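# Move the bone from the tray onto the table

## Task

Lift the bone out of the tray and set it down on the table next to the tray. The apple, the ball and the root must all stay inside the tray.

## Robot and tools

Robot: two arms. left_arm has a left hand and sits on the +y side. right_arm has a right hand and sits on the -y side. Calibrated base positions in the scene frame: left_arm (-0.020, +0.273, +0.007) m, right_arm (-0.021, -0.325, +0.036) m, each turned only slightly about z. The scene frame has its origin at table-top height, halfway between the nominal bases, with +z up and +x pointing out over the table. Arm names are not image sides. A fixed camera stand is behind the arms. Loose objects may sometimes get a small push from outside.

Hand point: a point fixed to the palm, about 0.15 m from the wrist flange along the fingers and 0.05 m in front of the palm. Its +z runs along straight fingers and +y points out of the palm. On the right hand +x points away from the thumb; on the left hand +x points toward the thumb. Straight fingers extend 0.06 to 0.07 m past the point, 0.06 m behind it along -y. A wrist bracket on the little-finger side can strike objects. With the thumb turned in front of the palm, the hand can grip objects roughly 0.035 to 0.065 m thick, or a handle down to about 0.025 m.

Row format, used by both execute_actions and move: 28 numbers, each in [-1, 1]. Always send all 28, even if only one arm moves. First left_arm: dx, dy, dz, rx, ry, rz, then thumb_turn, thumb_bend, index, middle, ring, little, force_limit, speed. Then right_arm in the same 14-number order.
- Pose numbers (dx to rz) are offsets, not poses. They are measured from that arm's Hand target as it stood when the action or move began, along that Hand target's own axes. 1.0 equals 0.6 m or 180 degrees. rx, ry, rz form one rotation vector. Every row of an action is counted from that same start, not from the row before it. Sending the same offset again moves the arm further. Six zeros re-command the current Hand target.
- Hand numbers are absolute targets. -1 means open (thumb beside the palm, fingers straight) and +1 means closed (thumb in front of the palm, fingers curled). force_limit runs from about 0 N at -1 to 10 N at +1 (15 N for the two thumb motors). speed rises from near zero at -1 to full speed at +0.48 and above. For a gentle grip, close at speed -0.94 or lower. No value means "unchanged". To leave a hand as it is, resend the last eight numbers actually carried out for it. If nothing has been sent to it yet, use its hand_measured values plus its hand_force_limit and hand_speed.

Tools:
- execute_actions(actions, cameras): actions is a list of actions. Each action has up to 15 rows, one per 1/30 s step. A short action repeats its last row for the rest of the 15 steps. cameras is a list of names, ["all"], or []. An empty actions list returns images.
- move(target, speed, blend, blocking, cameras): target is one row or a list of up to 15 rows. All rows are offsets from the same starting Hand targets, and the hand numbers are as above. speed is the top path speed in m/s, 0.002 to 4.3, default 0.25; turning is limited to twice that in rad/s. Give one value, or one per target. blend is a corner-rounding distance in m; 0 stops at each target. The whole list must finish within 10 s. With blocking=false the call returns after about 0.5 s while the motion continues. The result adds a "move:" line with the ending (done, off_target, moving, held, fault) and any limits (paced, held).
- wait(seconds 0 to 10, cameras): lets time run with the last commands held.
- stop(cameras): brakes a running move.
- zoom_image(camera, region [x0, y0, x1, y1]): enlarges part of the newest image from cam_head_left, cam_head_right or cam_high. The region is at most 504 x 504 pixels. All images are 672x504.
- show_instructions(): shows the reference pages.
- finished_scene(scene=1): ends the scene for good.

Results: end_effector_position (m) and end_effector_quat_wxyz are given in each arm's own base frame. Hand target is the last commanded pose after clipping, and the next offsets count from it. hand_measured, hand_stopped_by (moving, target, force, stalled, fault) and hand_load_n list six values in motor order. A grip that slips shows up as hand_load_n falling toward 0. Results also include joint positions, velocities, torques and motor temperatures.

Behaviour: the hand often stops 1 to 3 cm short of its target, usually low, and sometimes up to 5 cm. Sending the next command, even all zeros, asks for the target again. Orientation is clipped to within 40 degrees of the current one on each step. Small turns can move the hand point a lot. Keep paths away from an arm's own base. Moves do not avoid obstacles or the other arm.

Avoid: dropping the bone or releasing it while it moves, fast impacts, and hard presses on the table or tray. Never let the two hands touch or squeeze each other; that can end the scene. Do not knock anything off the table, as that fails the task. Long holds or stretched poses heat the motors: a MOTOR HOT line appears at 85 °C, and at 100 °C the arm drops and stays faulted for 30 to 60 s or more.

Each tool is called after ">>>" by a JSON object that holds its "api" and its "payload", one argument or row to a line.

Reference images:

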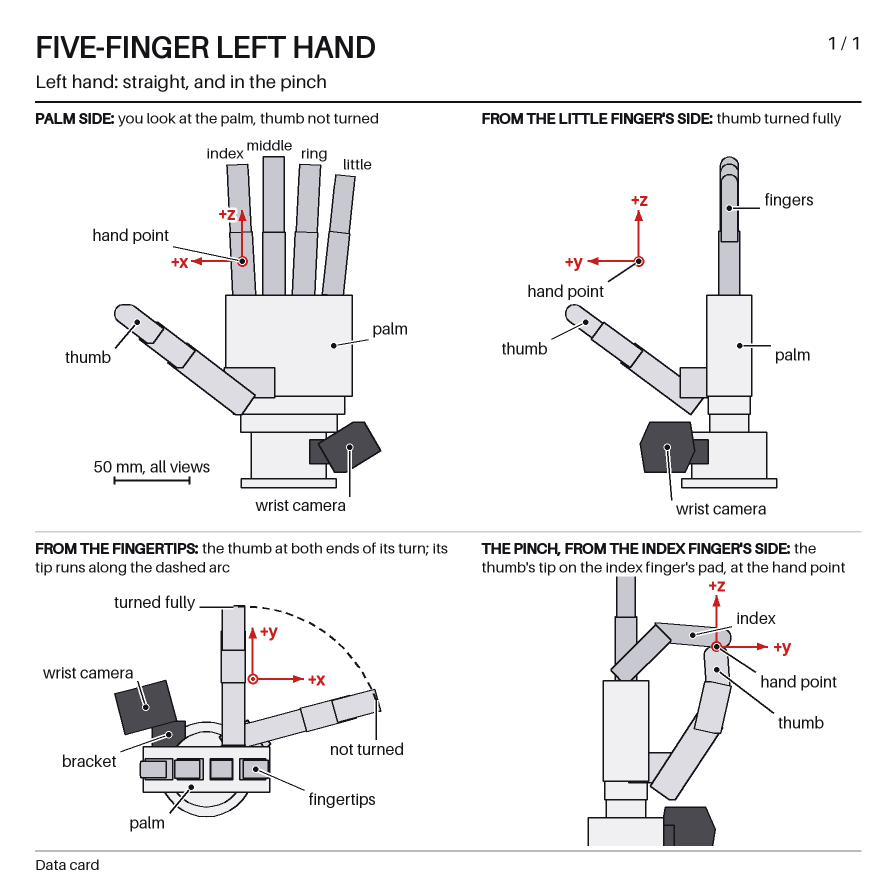

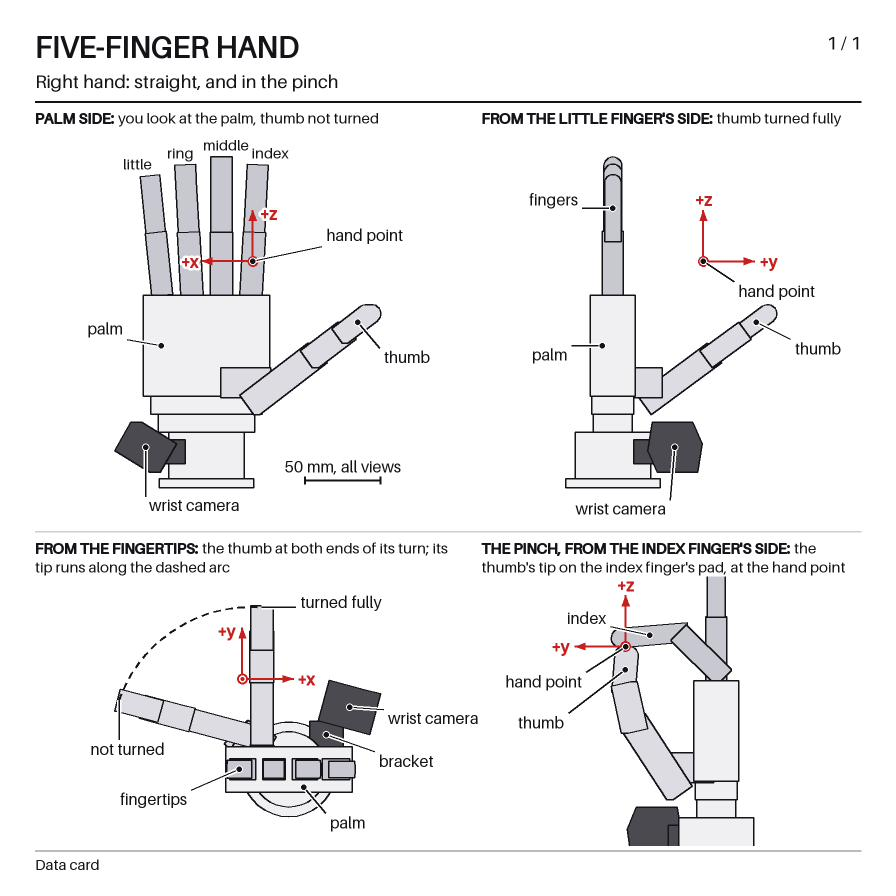

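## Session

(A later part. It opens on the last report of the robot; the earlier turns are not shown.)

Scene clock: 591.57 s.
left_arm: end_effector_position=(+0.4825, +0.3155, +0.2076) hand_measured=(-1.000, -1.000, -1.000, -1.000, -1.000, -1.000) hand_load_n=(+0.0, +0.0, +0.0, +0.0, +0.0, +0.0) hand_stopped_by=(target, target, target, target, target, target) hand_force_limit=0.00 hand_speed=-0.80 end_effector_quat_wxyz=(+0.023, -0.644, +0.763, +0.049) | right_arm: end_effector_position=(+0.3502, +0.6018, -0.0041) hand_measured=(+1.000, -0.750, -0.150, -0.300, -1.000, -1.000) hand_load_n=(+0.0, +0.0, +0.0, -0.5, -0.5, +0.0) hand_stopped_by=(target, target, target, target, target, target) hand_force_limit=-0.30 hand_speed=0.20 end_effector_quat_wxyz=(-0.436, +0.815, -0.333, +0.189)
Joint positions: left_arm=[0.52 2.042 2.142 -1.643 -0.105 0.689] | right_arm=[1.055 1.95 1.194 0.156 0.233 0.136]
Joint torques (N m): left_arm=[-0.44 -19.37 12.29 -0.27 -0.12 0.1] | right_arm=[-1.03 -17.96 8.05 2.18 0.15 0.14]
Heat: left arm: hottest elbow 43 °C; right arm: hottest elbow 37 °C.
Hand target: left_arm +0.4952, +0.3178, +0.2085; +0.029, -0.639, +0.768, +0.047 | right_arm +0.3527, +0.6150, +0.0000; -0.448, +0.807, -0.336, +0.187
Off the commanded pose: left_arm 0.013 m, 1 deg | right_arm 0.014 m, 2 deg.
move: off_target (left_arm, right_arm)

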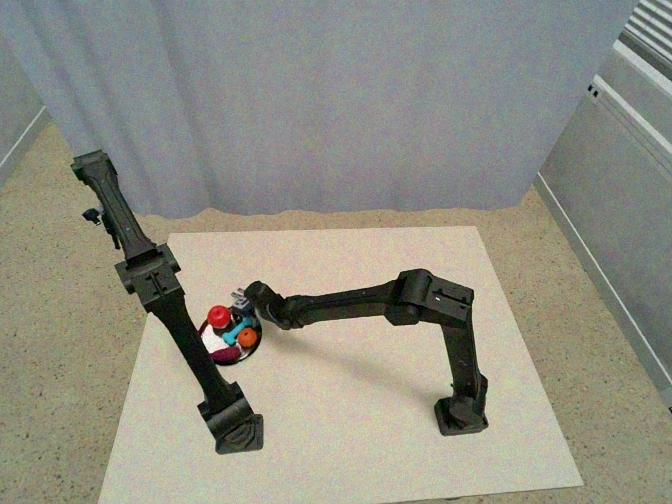

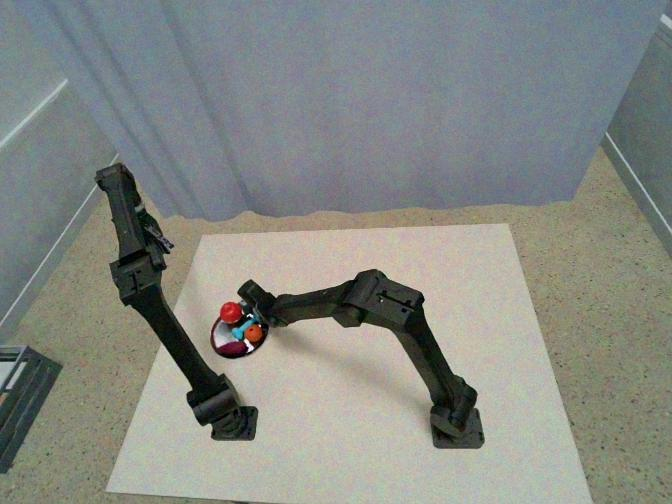

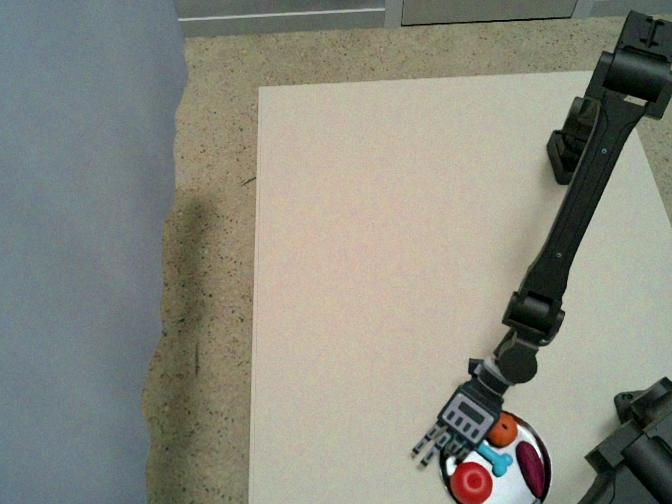

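>>> {"api": "move", "payload": {
  "target": [0, 0, 0, 0, 0, 0, -1, -1, -1, -1, -1, -1, 0.0, -0.8, 0.007, 0.038, -0.0058, -0.0167, 0, 0, 1, -0.75, -0.15, -0.3, -1, -1, -0.3, 0.2],
  "speed": 0.04,
  "cameras": ["cam_head_left", "cam_high", "cam_head_right"]
}}

>>> {"api": "zoom_image", "payload": {
  "camera": "cam_head_left",
  "region": [225, 295, 275, 345]
}}

>>> {"api": "zoom_image", "payload": {
  "camera": "cam_high",
  "region": [440, 410, 500, 460]
}}

Scene clock: 607.50 s.
left_arm: end_effector_position=(+0.4825, +0.3155, +0.2076) hand_measured=(-1.000, -1.000, -1.000, -1.000, -1.000, -1.000) hand_load_n=(+0.0, +0.0, +0.0, +0.0, +0.0, +0.0) hand_stopped_by=(target, target, target, target, target, target) hand_force_limit=0.00 hand_speed=-0.80 end_effector_quat_wxyz=(+0.023, -0.644, +0.763, +0.049) | right_arm: end_effector_position=(+0.3486, +0.6028, -0.0046) hand_measured=(+1.000, -0.750, -0.150, -0.300, -1.000, -1.000) hand_load_n=(+0.0, +0.0, +0.0, +0.0, +0.0, +0.0) hand_stopped_by=(target, target, target, target, target, target) hand_force_limit=-0.30 hand_speed=0.20 end_effector_quat_wxyz=(-0.437, +0.814, -0.335, +0.184)
Joint positions: left_arm=[0.52 2.042 2.142 -1.643 -0.105 0.689] | right_arm=[1.055 1.951 1.194 0.155 0.226 0.145]
Joint torques (N m): left_arm=[-0.44 -19.31 12.29 -0.28 -0.12 0.1] | right_arm=[-1.32 -17.61 6.61 1.26 -0.01 0.13]
Heat: left arm: hottest elbow 43 °C; right arm: hottest elbow 37 °C.
Hand target: left_arm +0.4952, +0.3178, +0.2085; +0.029, -0.639, +0.768, +0.047 | right_arm +0.3450, +0.6014, -0.0174; -0.426, +0.819, -0.340, +0.178
Off the commanded pose: left_arm 0.013 m, 1 deg | right_arm 0.013 m, 2 deg.
move: off_target (left_arm, right_arm)

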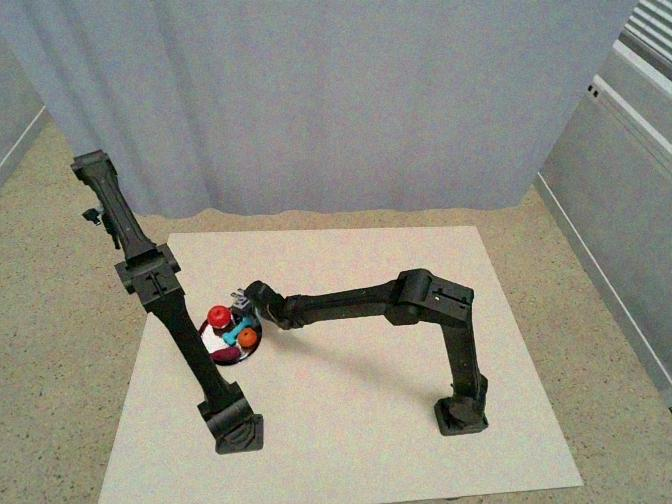

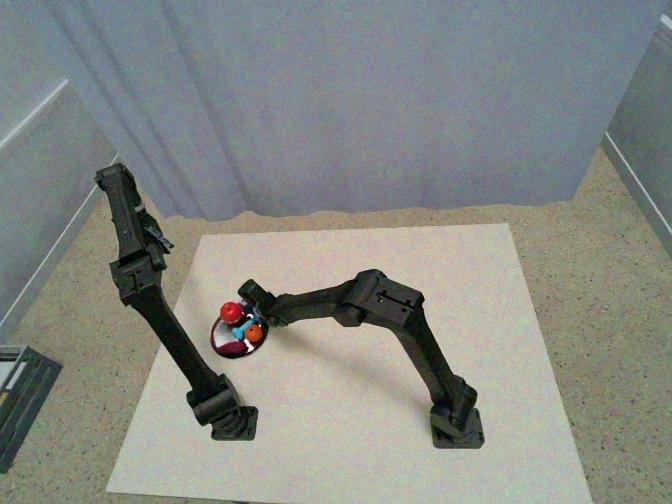

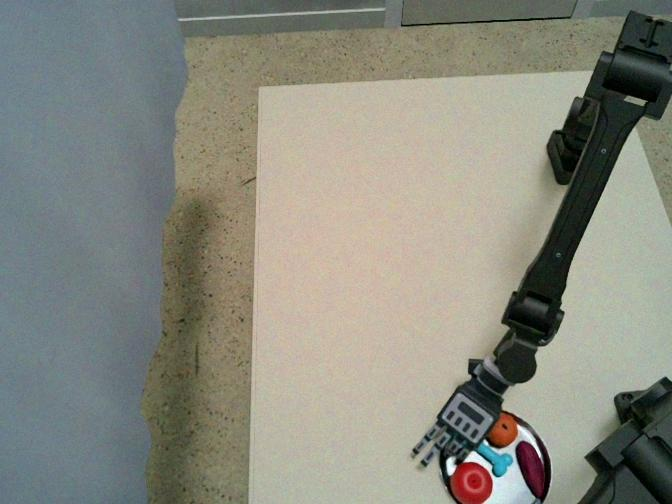

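Scaled by 10.080 from the camera's 672x504 image, which has a finer 960x720 frame.

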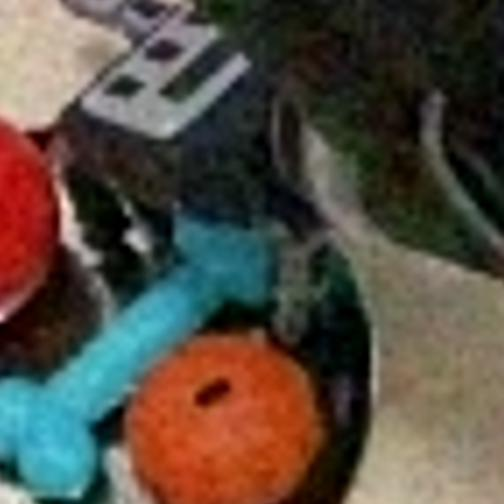

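Scaled by 8.400 from the camera's 672x504 image, which has a finer 960x720 frame.

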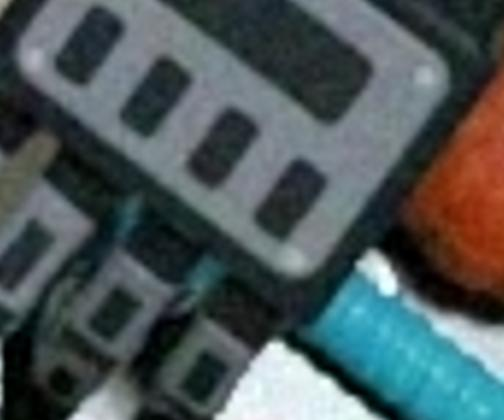

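>>> {"api": "move", "payload": {
  "target": [0, 0, 0, 0, 0, 0, -1, -1, -1, -1, -1, -1, 0.0, -0.8, 0.0047, 0.0258, -0.0022, 0, 0, 0, 1, -0.75, -0.15, -0.3, -1, -1, -0.3, 0.2],
  "speed": 0.04,
  "cameras": ["cam_head_left", "cam_high", "cam_head_right"]
}}

>>> {"api": "zoom_image", "payload": {
  "camera": "cam_head_left",
  "region": [225, 295, 275, 345]
}}

>>> {"api": "zoom_image", "payload": {
  "camera": "cam_high",
  "region": [440, 410, 500, 460]
}}

>>> {"api": "zoom_image", "payload": {
  "camera": "cam_head_right",
  "region": [235, 295, 285, 345]
}}

Scene clock: 618.47 s.
left_arm: end_effector_position=(+0.4825, +0.3155, +0.2076) hand_measured=(-1.000, -1.000, -1.000, -1.000, -1.000, -1.000) hand_load_n=(+0.0, +0.0, +0.0, +0.0, +0.0, +0.0) hand_stopped_by=(target, target, target, target, target, target) hand_force_limit=0.00 hand_speed=-0.80 end_effector_quat_wxyz=(+0.023, -0.644, +0.763, +0.049) | right_arm: end_effector_position=(+0.3470, +0.6007, -0.0074) hand_measured=(+1.000, -0.750, -0.150, -0.300, -1.000, -1.000) hand_load_n=(+0.0, +0.0, +0.0, +1.0, +0.0, +0.0) hand_stopped_by=(target, target, target, target, target, target) hand_force_limit=-0.30 hand_speed=0.20 end_effector_quat_wxyz=(-0.442, +0.812, -0.335, +0.183)
Joint positions: left_arm=[0.52 2.042 2.142 -1.643 -0.105 0.689] | right_arm=[1.055 1.951 1.176 0.185 0.225 0.147]
Joint torques (N m): left_arm=[-0.44 -19.31 12.29 -0.27 -0.12 0.1] | right_arm=[-1.38 -17.14 5.05 1.63 0.05 0.13]
Heat: left arm: hottest elbow 43 °C; right arm: hottest elbow 36 °C.
Hand target: left_arm +0.4952, +0.3178, +0.2085; +0.029, -0.639, +0.768, +0.047 | right_arm +0.3400, +0.5924, -0.0293; -0.426, +0.819, -0.341, +0.178
Off the commanded pose: left_arm 0.013 m, 1 deg | right_arm 0.024 m, 2 deg.
move: off_target (left_arm, right_arm)

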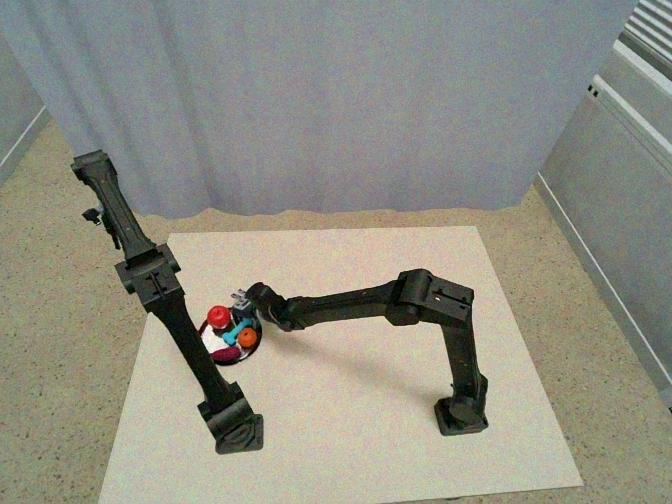

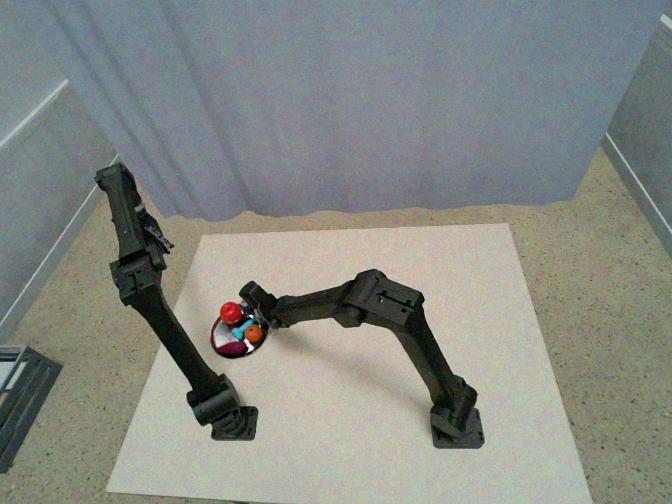

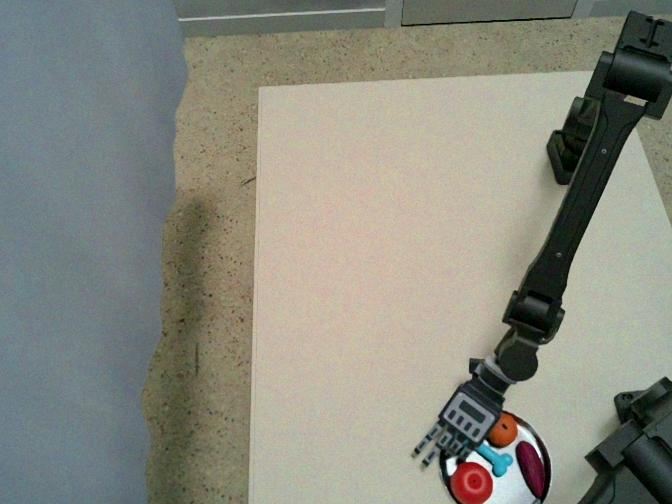

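Scaled by 10.080 from the camera's 672x504 image, which has a finer 960x720 frame.

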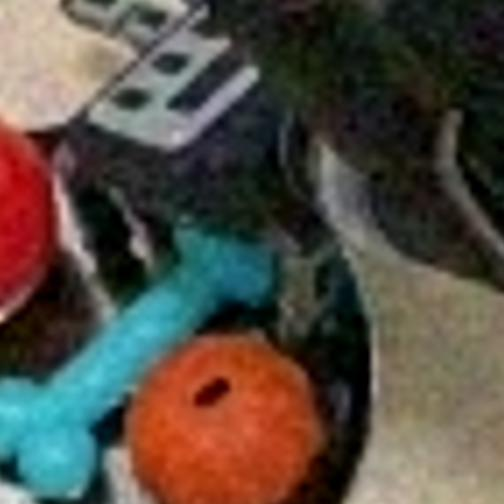

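Scaled by 8.400 from the camera's 672x504 image, which has a finer 960x720 frame.

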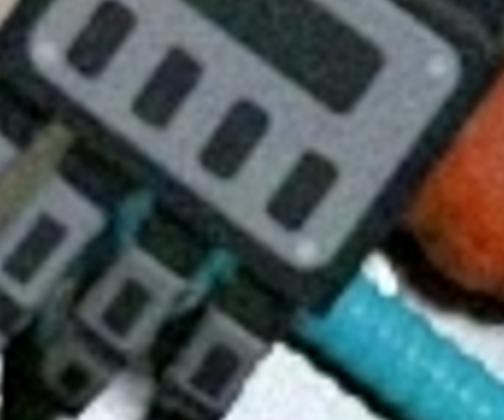

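Scaled by 10.080 from the camera's 672x504 image, which has a finer 960x720 frame.

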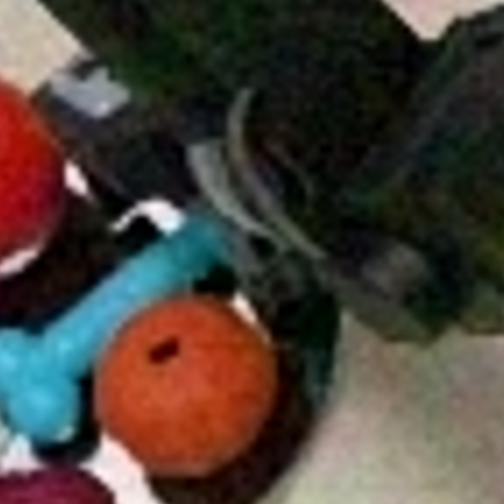

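>>> {"api": "execute_actions", "payload": {
  "actions": [
    [[0, 0, 0, 0, 0, 0, -1, -1, -1, -1, -1, -1, 0.0, -0.8, 0, 0, 0, 0, 0, 0, 1, -0.75, 0.15, 0.2, -1, -1, -0.5, -0.9]]
  ]
}}

>>> {"api": "wait", "payload": {
  "seconds": 2,
  "cameras": ["cam_head_left", "cam_high", "cam_head_right"]
}}

>>> {"api": "zoom_image", "payload": {
  "camera": "cam_head_left",
  "region": [225, 295, 275, 345]
}}

>>> {"api": "zoom_image", "payload": {
  "camera": "cam_high",
  "region": [440, 410, 500, 460]
}}

>>> {"api": "zoom_image", "payload": {
  "camera": "cam_head_right",
  "region": [235, 295, 285, 345]
}}

Scene clock: 646.13 s.
left_arm: end_effector_position=(+0.4825, +0.3155, +0.2076) hand_measured=(-1.000, -1.000, -1.000, -1.000, -1.000, -1.000) hand_load_n=(+0.0, +0.0, +0.0, +0.0, +0.0, +0.0) hand_stopped_by=(target, target, target, target, target, target) hand_force_limit=0.00 hand_speed=-0.80 end_effector_quat_wxyz=(+0.023, -0.644, +0.763, +0.049) | right_arm: end_effector_position=(+0.3466, +0.6002, -0.0082) hand_measured=(+1.000, -0.750, +0.150, +0.014, -1.000, -1.000) hand_load_n=(+0.5, +2.5, +0.0, +2.5, +0.0, +0.0) hand_stopped_by=(target, target, target, force, target, target) hand_force_limit=-0.50 hand_speed=-0.90 end_effector_quat_wxyz=(-0.442, +0.812, -0.336, +0.183)
Joint positions: left_arm=[0.52 2.042 2.142 -1.643 -0.105 0.689] | right_arm=[1.055 1.951 1.174 0.185 0.224 0.148]
Joint torques (N m): left_arm=[-0.44 -19.37 12.29 -0.27 -0.12 0.1] | right_arm=[-1.38 -17.2 5.19 1.61 0.06 0.11]
Heat: left arm: hottest elbow 44 °C; right arm: hottest shoulder 34 °C.
Hand target: left_arm +0.4952, +0.3178, +0.2085; +0.029, -0.639, +0.768, +0.047 | right_arm +0.3400, +0.5924, -0.0292; -0.426, +0.819, -0.341, +0.178
Off the commanded pose: left_arm 0.013 m, 1 deg | right_arm 0.023 m, 2 deg.

Scene clock: 648.13 s.
left_arm: end_effector_position=(+0.4825, +0.3155, +0.2076) hand_measured=(-1.000, -1.000, -1.000, -1.000, -1.000, -1.000) hand_load_n=(+0.0, -0.5, +0.0, +0.0, +0.0, +0.0) hand_stopped_by=(target, target, target, target, target, target) hand_force_limit=0.00 hand_speed=-0.80 end_effector_quat_wxyz=(+0.023, -0.644, +0.763, +0.049) | right_arm: end_effector_position=(+0.3466, +0.6002, -0.0082) hand_measured=(+1.000, -0.750, +0.150, +0.014, -1.000, -1.000) hand_load_n=(+0.5, +2.0, +0.0, +3.0, +0.0, +0.0) hand_stopped_by=(target, target, target, force, target, target) hand_force_limit=-0.50 hand_speed=-0.90 end_effector_quat_wxyz=(-0.442, +0.812, -0.336, +0.183)
Joint positions: left_arm=[0.52 2.042 2.142 -1.643 -0.105 0.689] | right_arm=[1.055 1.951 1.174 0.185 0.224 0.148]
Joint torques (N m): left_arm=[-0.44 -19.37 12.3 -0.27 -0.12 0.1] | right_arm=[-1.38 -17.26 5.18 1.61 0.06 0.11]
Heat: left arm: hottest elbow 44 °C; right arm: hottest shoulder 34 °C.
Hand target: left_arm +0.4952, +0.3178, +0.2085; +0.029, -0.639, +0.768, +0.047 | right_arm +0.3400, +0.5924, -0.0292; -0.426, +0.819, -0.341, +0.178
Off the commanded pose: left_arm 0.013 m, 1 deg | right_arm 0.023 m, 2 deg.
wait: 2.00 s; at rest by 0.17 s

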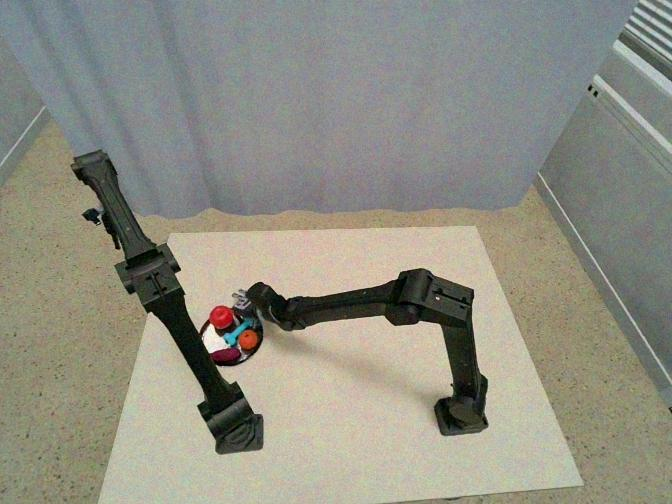

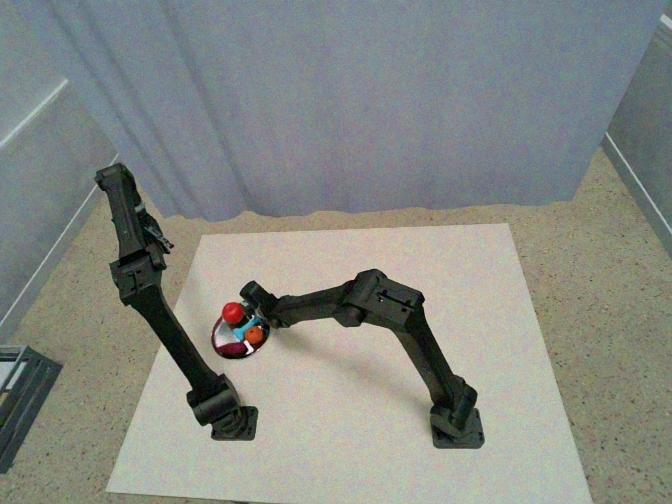

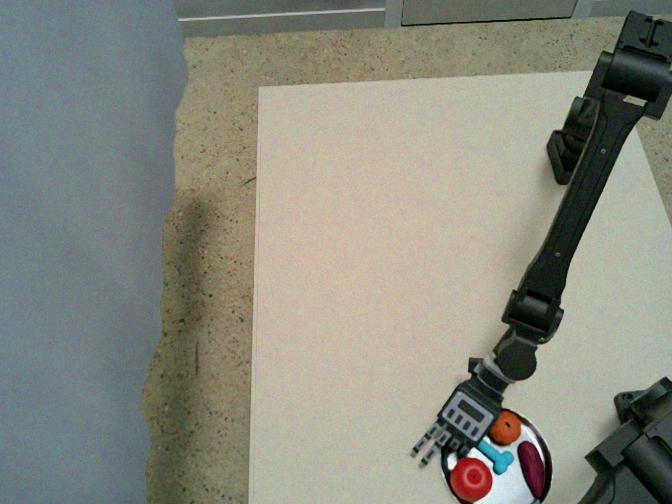

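Scaled by 10.080 from the camera's 672x504 image, which has a finer 960x720 frame.

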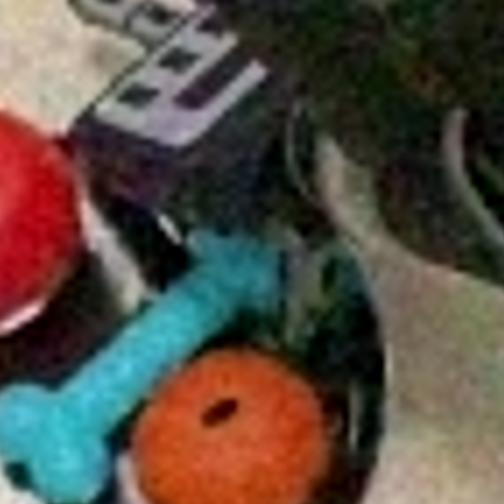

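Scaled by 8.400 from the camera's 672x504 image, which has a finer 960x720 frame.

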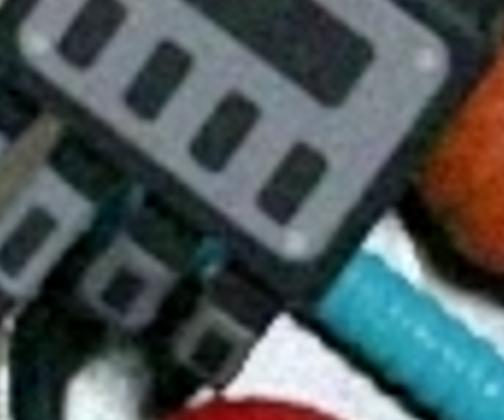

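Scaled by 10.080 from the camera's 672x504 image, which has a finer 960x720 frame.

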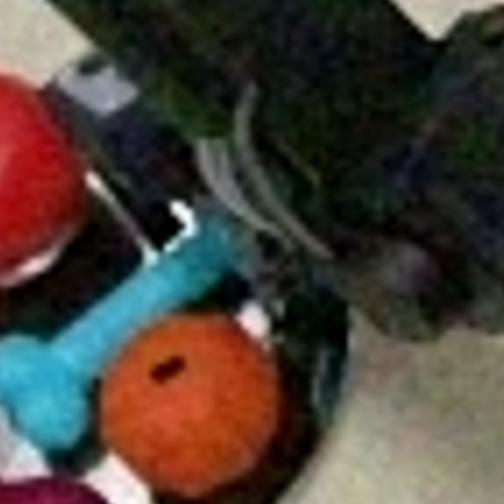

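>>> {"api": "execute_actions", "payload": {
  "actions": [
    [[0, 0, 0, 0, 0, 0, -1, -1, -1, -1, -1, -1, 0.0, -0.8, 0, 0, 0, 0, 0, 0, 1, -0.75, 0.45, 0.25, -1, -1, -0.25, -0.9]]
  ]
}}

>>> {"api": "wait", "payload": {
  "seconds": 0.5,
  "cameras": ["cam_head_left", "cam_high", "cam_head_right"]
}}

>>> {"api": "zoom_image", "payload": {
  "camera": "cam_head_left",
  "region": [225, 295, 275, 345]
}}

>>> {"api": "zoom_image", "payload": {
  "camera": "cam_high",
  "region": [440, 410, 500, 460]
}}

Scene clock: 657.13 s.
left_arm: end_effector_position=(+0.4825, +0.3155, +0.2076) hand_measured=(-1.000, -1.000, -1.000, -1.000, -1.000, -1.000) hand_load_n=(+0.0, +0.0, +0.0, +0.0, +0.0, +0.0) hand_stopped_by=(target, target, target, target, target, target) hand_force_limit=0.00 hand_speed=-0.80 end_effector_quat_wxyz=(+0.023, -0.644, +0.763, +0.049) | right_arm: end_effector_position=(+0.3465, +0.6003, -0.0081) hand_measured=(+1.000, -0.752, +0.240, +0.022, -1.000, -1.000) hand_load_n=(-3.0, +4.5, +4.0, +0.0, +0.0, +0.0) hand_stopped_by=(target, target, force, force, target, target) hand_force_limit=-0.25 hand_speed=-0.90 end_effector_quat_wxyz=(-0.442, +0.812, -0.336, +0.182)
Joint positions: left_arm=[0.52 2.042 2.142 -1.643 -0.105 0.689] | right_arm=[1.055 1.951 1.174 0.185 0.224 0.15]
Joint torques (N m): left_arm=[-0.44 -19.31 12.29 -0.28 -0.12 0.1] | right_arm=[-1.32 -17.32 5.19 1.61 0.06 0.1]
Heat: left arm: hottest elbow 44 °C; right arm: hottest shoulder 34 °C.
Hand target: left_arm +0.4952, +0.3178, +0.2085; +0.029, -0.639, +0.768, +0.047 | right_arm +0.3400, +0.5924, -0.0292; -0.426, +0.819, -0.340, +0.178
Off the commanded pose: left_arm 0.013 m, 1 deg | right_arm 0.023 m, 2 deg.

Scene clock: 657.63 s.
left_arm: end_effector_position=(+0.4825, +0.3155, +0.2076) hand_measured=(-1.000, -1.000, -1.000, -1.000, -1.000, -1.000) hand_load_n=(+0.0, +0.0, +0.0, +0.0, +0.0, +0.0) hand_stopped_by=(target, target, target, target, target, target) hand_force_limit=0.00 hand_speed=-0.80 end_effector_quat_wxyz=(+0.023, -0.644, +0.763, +0.049) | right_arm: end_effector_position=(+0.3465, +0.6003, -0.0081) hand_measured=(+1.000, -0.752, +0.240, +0.022, -1.000, -1.000) hand_load_n=(-3.0, +4.5, +4.0, +0.0, +0.0, +0.0) hand_stopped_by=(target, target, force, force, target, target) hand_force_limit=-0.25 hand_speed=-0.90 end_effector_quat_wxyz=(-0.442, +0.812, -0.336, +0.182)
Joint positions: left_arm=[0.52 2.042 2.142 -1.643 -0.105 0.689] | right_arm=[1.055 1.951 1.174 0.185 0.224 0.15]
Joint torques (N m): left_arm=[-0.44 -19.43 12.29 -0.27 -0.12 0.1] | right_arm=[-1.26 -17.26 5.2 1.63 0.05 0.1]
Heat: left arm: hottest elbow 44 °C; right arm: hottest shoulder 34 °C.
Hand target: left_arm +0.4952, +0.3178, +0.2085; +0.029, -0.639, +0.768, +0.047 | right_arm +0.3400, +0.5924, -0.0292; -0.426, +0.819, -0.340, +0.178
Off the commanded pose: left_arm 0.013 m, 1 deg | right_arm 0.023 m, 2 deg.
wait: 0.50 s; at rest by 0.17 s

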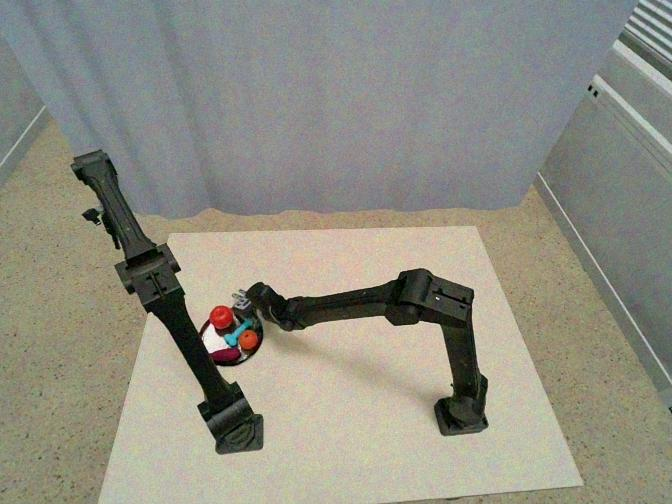

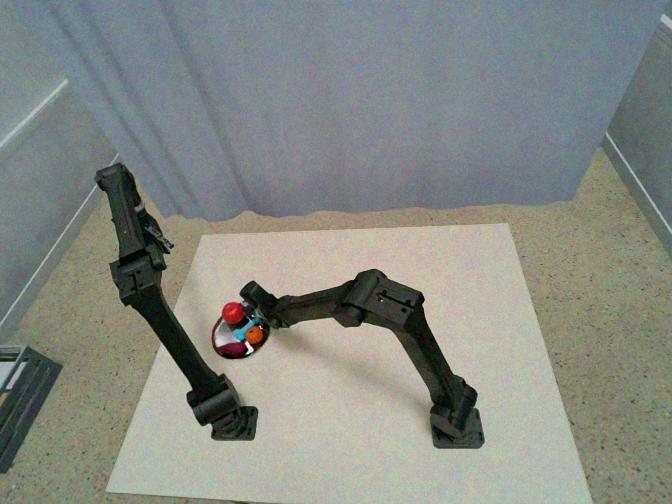

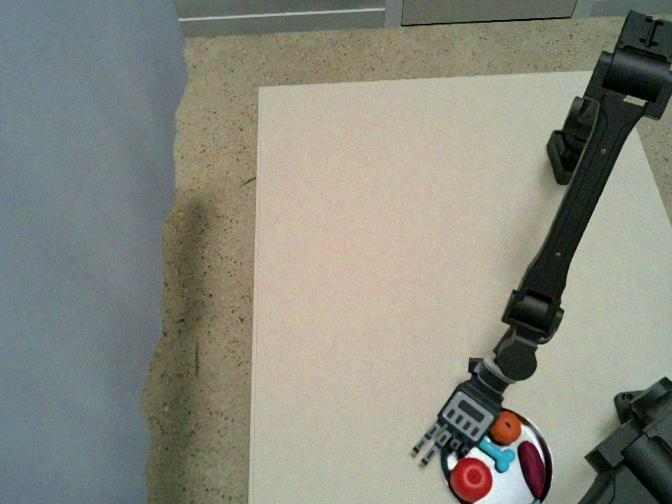

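Scaled by 10.080 from the camera's 672x504 image, which has a finer 960x720 frame.

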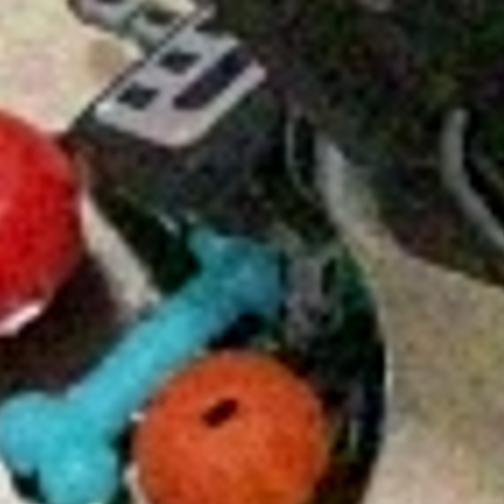

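Scaled by 8.400 from the camera's 672x504 image, which has a finer 960x720 frame.

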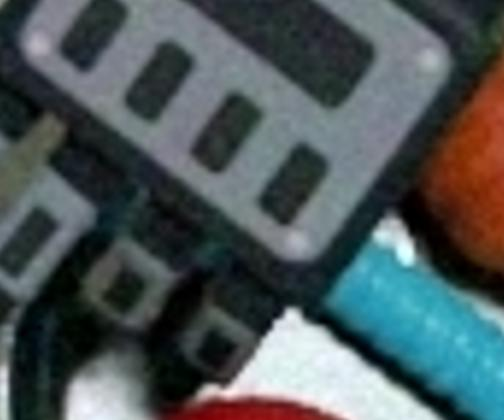

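>>> {"api": "execute_actions", "payload": {
  "actions": [
    [[0, 0, 0, 0, 0, 0, -1, -1, -1, -1, -1, -1, 0.0, -0.8, 0, 0, 0, 0, 0, 0, 1, -0.75, 0.45, 0.35, -1, -1, -0.3, -0.9]]
  ]
}}

>>> {"api": "wait", "payload": {
  "seconds": 0.3,
  "cameras": ["cam_head_left", "cam_high", "cam_head_right"]
}}

>>> {"api": "zoom_image", "payload": {
  "camera": "cam_head_left",
  "region": [215, 295, 275, 355]
}}

>>> {"api": "zoom_image", "payload": {
  "camera": "cam_high",
  "region": [440, 410, 540, 500]
}}

Scene clock: 662.70 s.
left_arm: end_effector_position=(+0.4825, +0.3155, +0.2076) hand_measured=(-1.000, -1.000, -1.000, -1.000, -1.000, -1.000) hand_load_n=(+0.0, +0.0, +0.0, +0.0, +0.0, +0.0) hand_stopped_by=(target, target, target, target, target, target) hand_force_limit=0.00 hand_speed=-0.80 end_effector_quat_wxyz=(+0.023, -0.644, +0.763, +0.049) | right_arm: end_effector_position=(+0.3465, +0.6003, -0.0081) hand_measured=(+1.000, -0.752, +0.240, +0.038, -1.000, -1.000) hand_load_n=(-2.0, +6.5, +3.0, +4.0, +0.0, +0.0) hand_stopped_by=(target, target, force, force, target, target) hand_force_limit=-0.30 hand_speed=-0.90 end_effector_quat_wxyz=(-0.442, +0.812, -0.336, +0.182)
Joint positions: left_arm=[0.52 2.042 2.142 -1.643 -0.105 0.689] | right_arm=[1.055 1.951 1.174 0.185 0.224 0.15]
Joint torques (N m): left_arm=[-0.44 -19.31 12.29 -0.28 -0.12 0.1] | right_arm=[-1.38 -17.26 5.19 1.62 0.05 0.1]
Heat: left arm: hottest elbow 44 °C; right arm: hottest shoulder 34 °C.
Hand target: left_arm +0.4952, +0.3178, +0.2085; +0.029, -0.639, +0.768, +0.047 | right_arm +0.3400, +0.5924, -0.0292; -0.426, +0.819, -0.341, +0.178
Off the commanded pose: left_arm 0.013 m, 1 deg | right_arm 0.023 m, 2 deg.

Scene clock: 663.00 s.
left_arm: end_effector_position=(+0.4825, +0.3155, +0.2076) hand_measured=(-1.000, -1.000, -1.000, -1.000, -1.000, -1.000) hand_load_n=(+0.0, +0.0, +0.0, +0.0, +0.0, +0.0) hand_stopped_by=(target, target, target, target, target, target) hand_force_limit=0.00 hand_speed=-0.80 end_effector_quat_wxyz=(+0.023, -0.644, +0.763, +0.049) | right_arm: end_effector_position=(+0.3465, +0.6003, -0.0081) hand_measured=(+1.000, -0.752, +0.240, +0.038, -1.000, -1.000) hand_load_n=(-2.0, +6.5, +3.0, +4.0, +0.0, +0.0) hand_stopped_by=(target, target, force, force, target, target) hand_force_limit=-0.30 hand_speed=-0.90 end_effector_quat_wxyz=(-0.442, +0.812, -0.336, +0.182)
Joint positions: left_arm=[0.52 2.042 2.142 -1.643 -0.105 0.689] | right_arm=[1.055 1.951 1.174 0.185 0.224 0.15]
Joint torques (N m): left_arm=[-0.38 -19.37 12.29 -0.27 -0.12 0.1] | right_arm=[-1.49 -17.26 5.19 1.62 0.06 0.1]
Heat: left arm: hottest elbow 44 °C; right arm: hottest shoulder 34 °C.
Hand target: left_arm +0.4952, +0.3178, +0.2085; +0.029, -0.639, +0.768, +0.047 | right_arm +0.3400, +0.5924, -0.0292; -0.426, +0.819, -0.341, +0.178
Off the commanded pose: left_arm 0.013 m, 1 deg | right_arm 0.023 m, 2 deg.
wait: 0.30 s; at rest by 0.17 s

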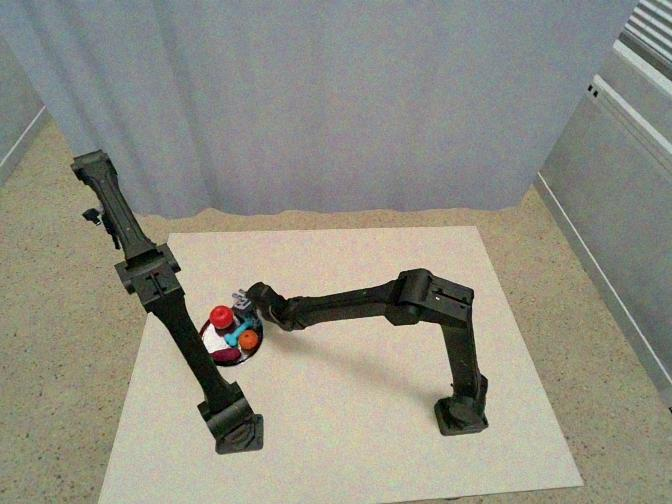

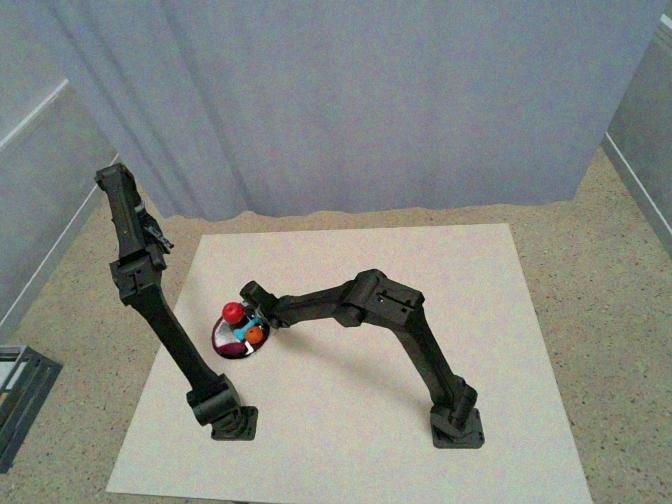

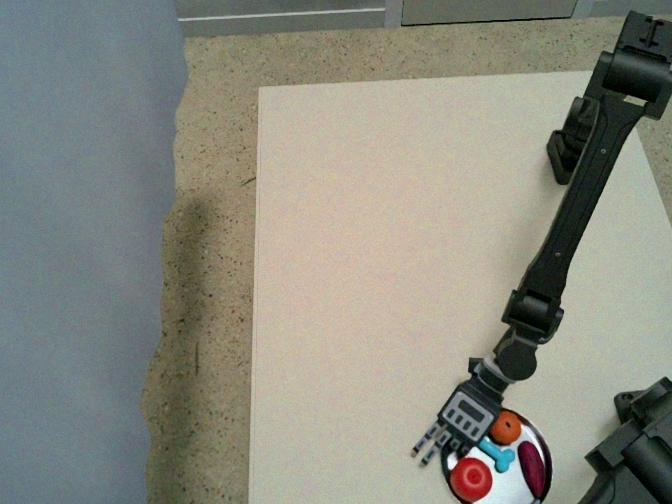

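Scaled by 8.400 from the camera's 672x504 image, which has a finer 960x720 frame.

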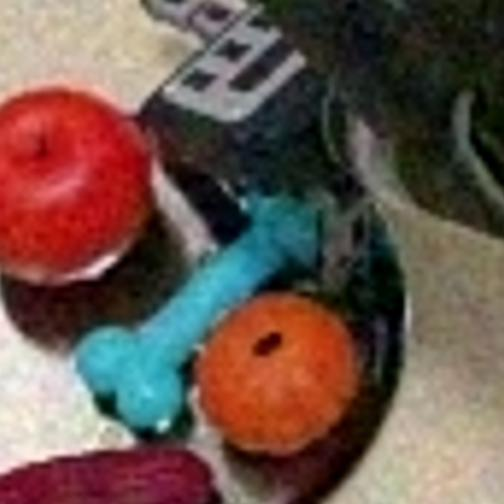

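Scaled by 5.040 from the camera's 672x504 image, which has a finer 960x720 frame.

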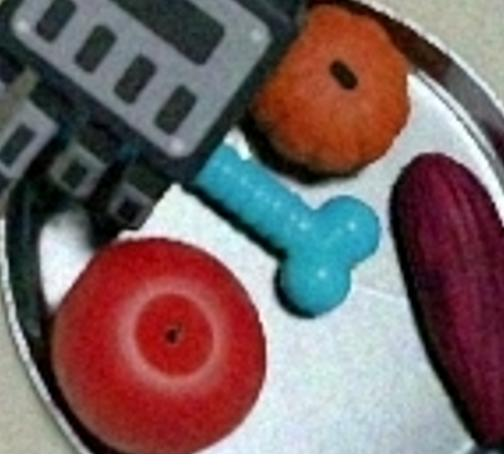

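>>> {"api": "move", "payload": {
  "target": [
    [0, 0, 0, 0, 0, 0, -1, -1, -1, -1, -1, -1, 0.0, -0.8, -0.0038, -0.1207, -0.0658, 0, 0, 0, 1, -0.75, 0.45, 0.35, -1, -1, -0.3, -0.9],
    [0, 0, 0, 0, 0, 0, -1, -1, -1, -1, -1, -1, 0.0, -0.8, -0.0082, -0.2368, -0.1263, 0, 0, 0, 1, -0.75, 0.45, 0.35, -1, -1, -0.3, -0.9]
  ],
  "speed": 0.06,
  "blend": [0.02, 0],
  "cameras": ["cam_head_left", "cam_high", "cam_head_right"]
}}

>>> {"api": "zoom_image", "payload": {
  "camera": "cam_head_left",
  "region": [200, 260, 290, 350]
}}

>>> {"api": "zoom_image", "payload": {
  "camera": "cam_high",
  "region": [430, 380, 550, 500]
}}

Scene clock: 692.73 s.
left_arm: end_effector_position=(+0.4825, +0.3155, +0.2076) hand_measured=(-1.000, -1.000, -1.000, -1.000, -1.000, -1.000) hand_load_n=(+0.0, +0.0, +0.0, +0.0, +0.0, +0.0) hand_stopped_by=(target, target, target, target, target, target) hand_force_limit=0.00 hand_speed=-0.80 end_effector_quat_wxyz=(+0.023, -0.644, +0.763, +0.049) | right_arm: end_effector_position=(+0.3379, +0.5852, +0.0811) hand_measured=(+1.000, -0.752, +0.240, +0.038, -1.000, -1.000) hand_load_n=(-2.0, +7.0, +3.0, +3.5, +0.0, +0.0) hand_stopped_by=(target, target, force, force, target, target) hand_force_limit=-0.30 hand_speed=-0.90 end_effector_quat_wxyz=(-0.388, +0.839, -0.340, +0.175)
Joint positions: left_arm=[0.52 2.042 2.142 -1.643 -0.105 0.689] | right_arm=[1.055 1.792 1.289 -0.211 0.224 0.151]
Joint torques (N m): left_arm=[-0.44 -19.37 12.29 -0.27 -0.12 0.1] | right_arm=[-1.49 -20.72 11.82 1.39 0.03 0.08]
Heat: left arm: hottest elbow 44 °C; right arm: hottest shoulder 34 °C.
Hand target: left_arm +0.4952, +0.3178, +0.2085; +0.029, -0.639, +0.768, +0.047 | right_arm +0.3502, +0.6096, +0.1305; -0.426, +0.819, -0.341, +0.178
Off the commanded pose: left_arm 0.013 m, 1 deg | right_arm 0.057 m, 5 deg.
move: off_target (left_arm, right_arm)

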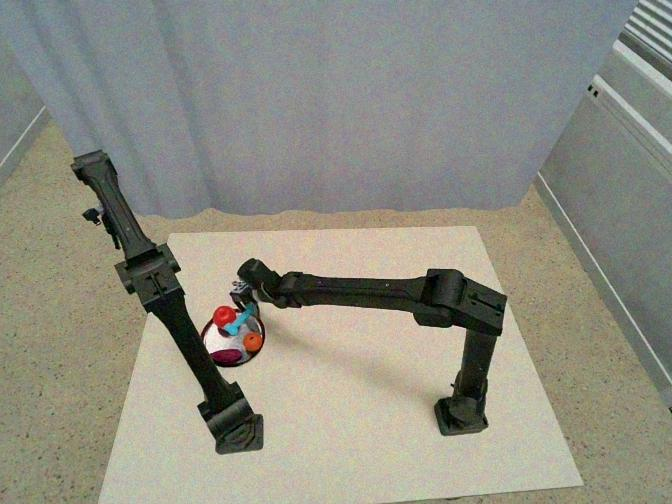

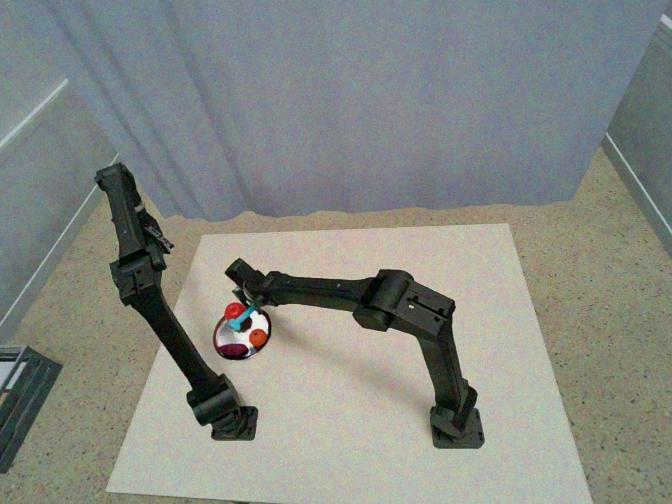

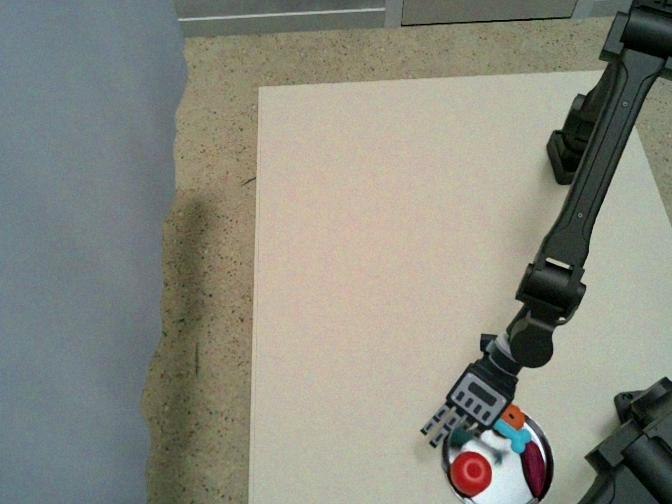

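Scaled by 5.600 from the camera's 672x504 image, which has a finer 960x720 frame.

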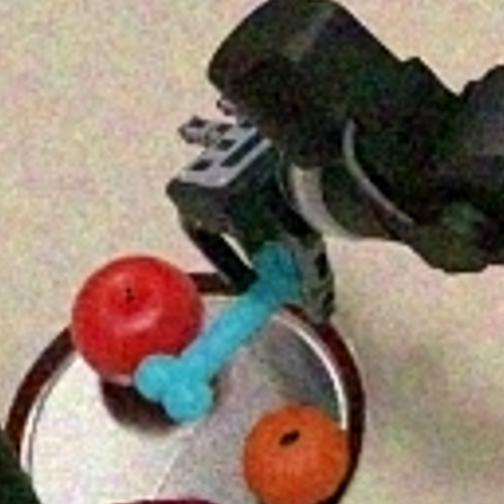

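Scaled by 4.200 from the camera's 672x504 image, which has a finer 960x720 frame.

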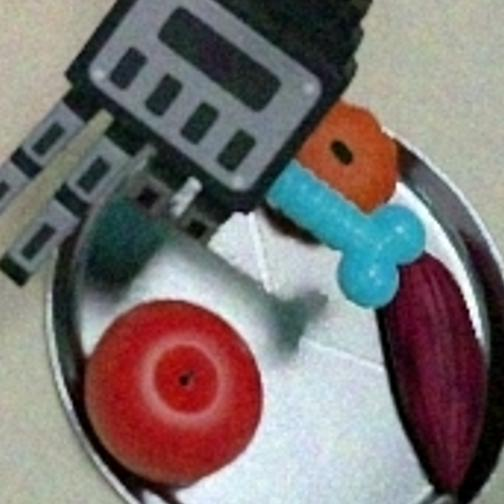

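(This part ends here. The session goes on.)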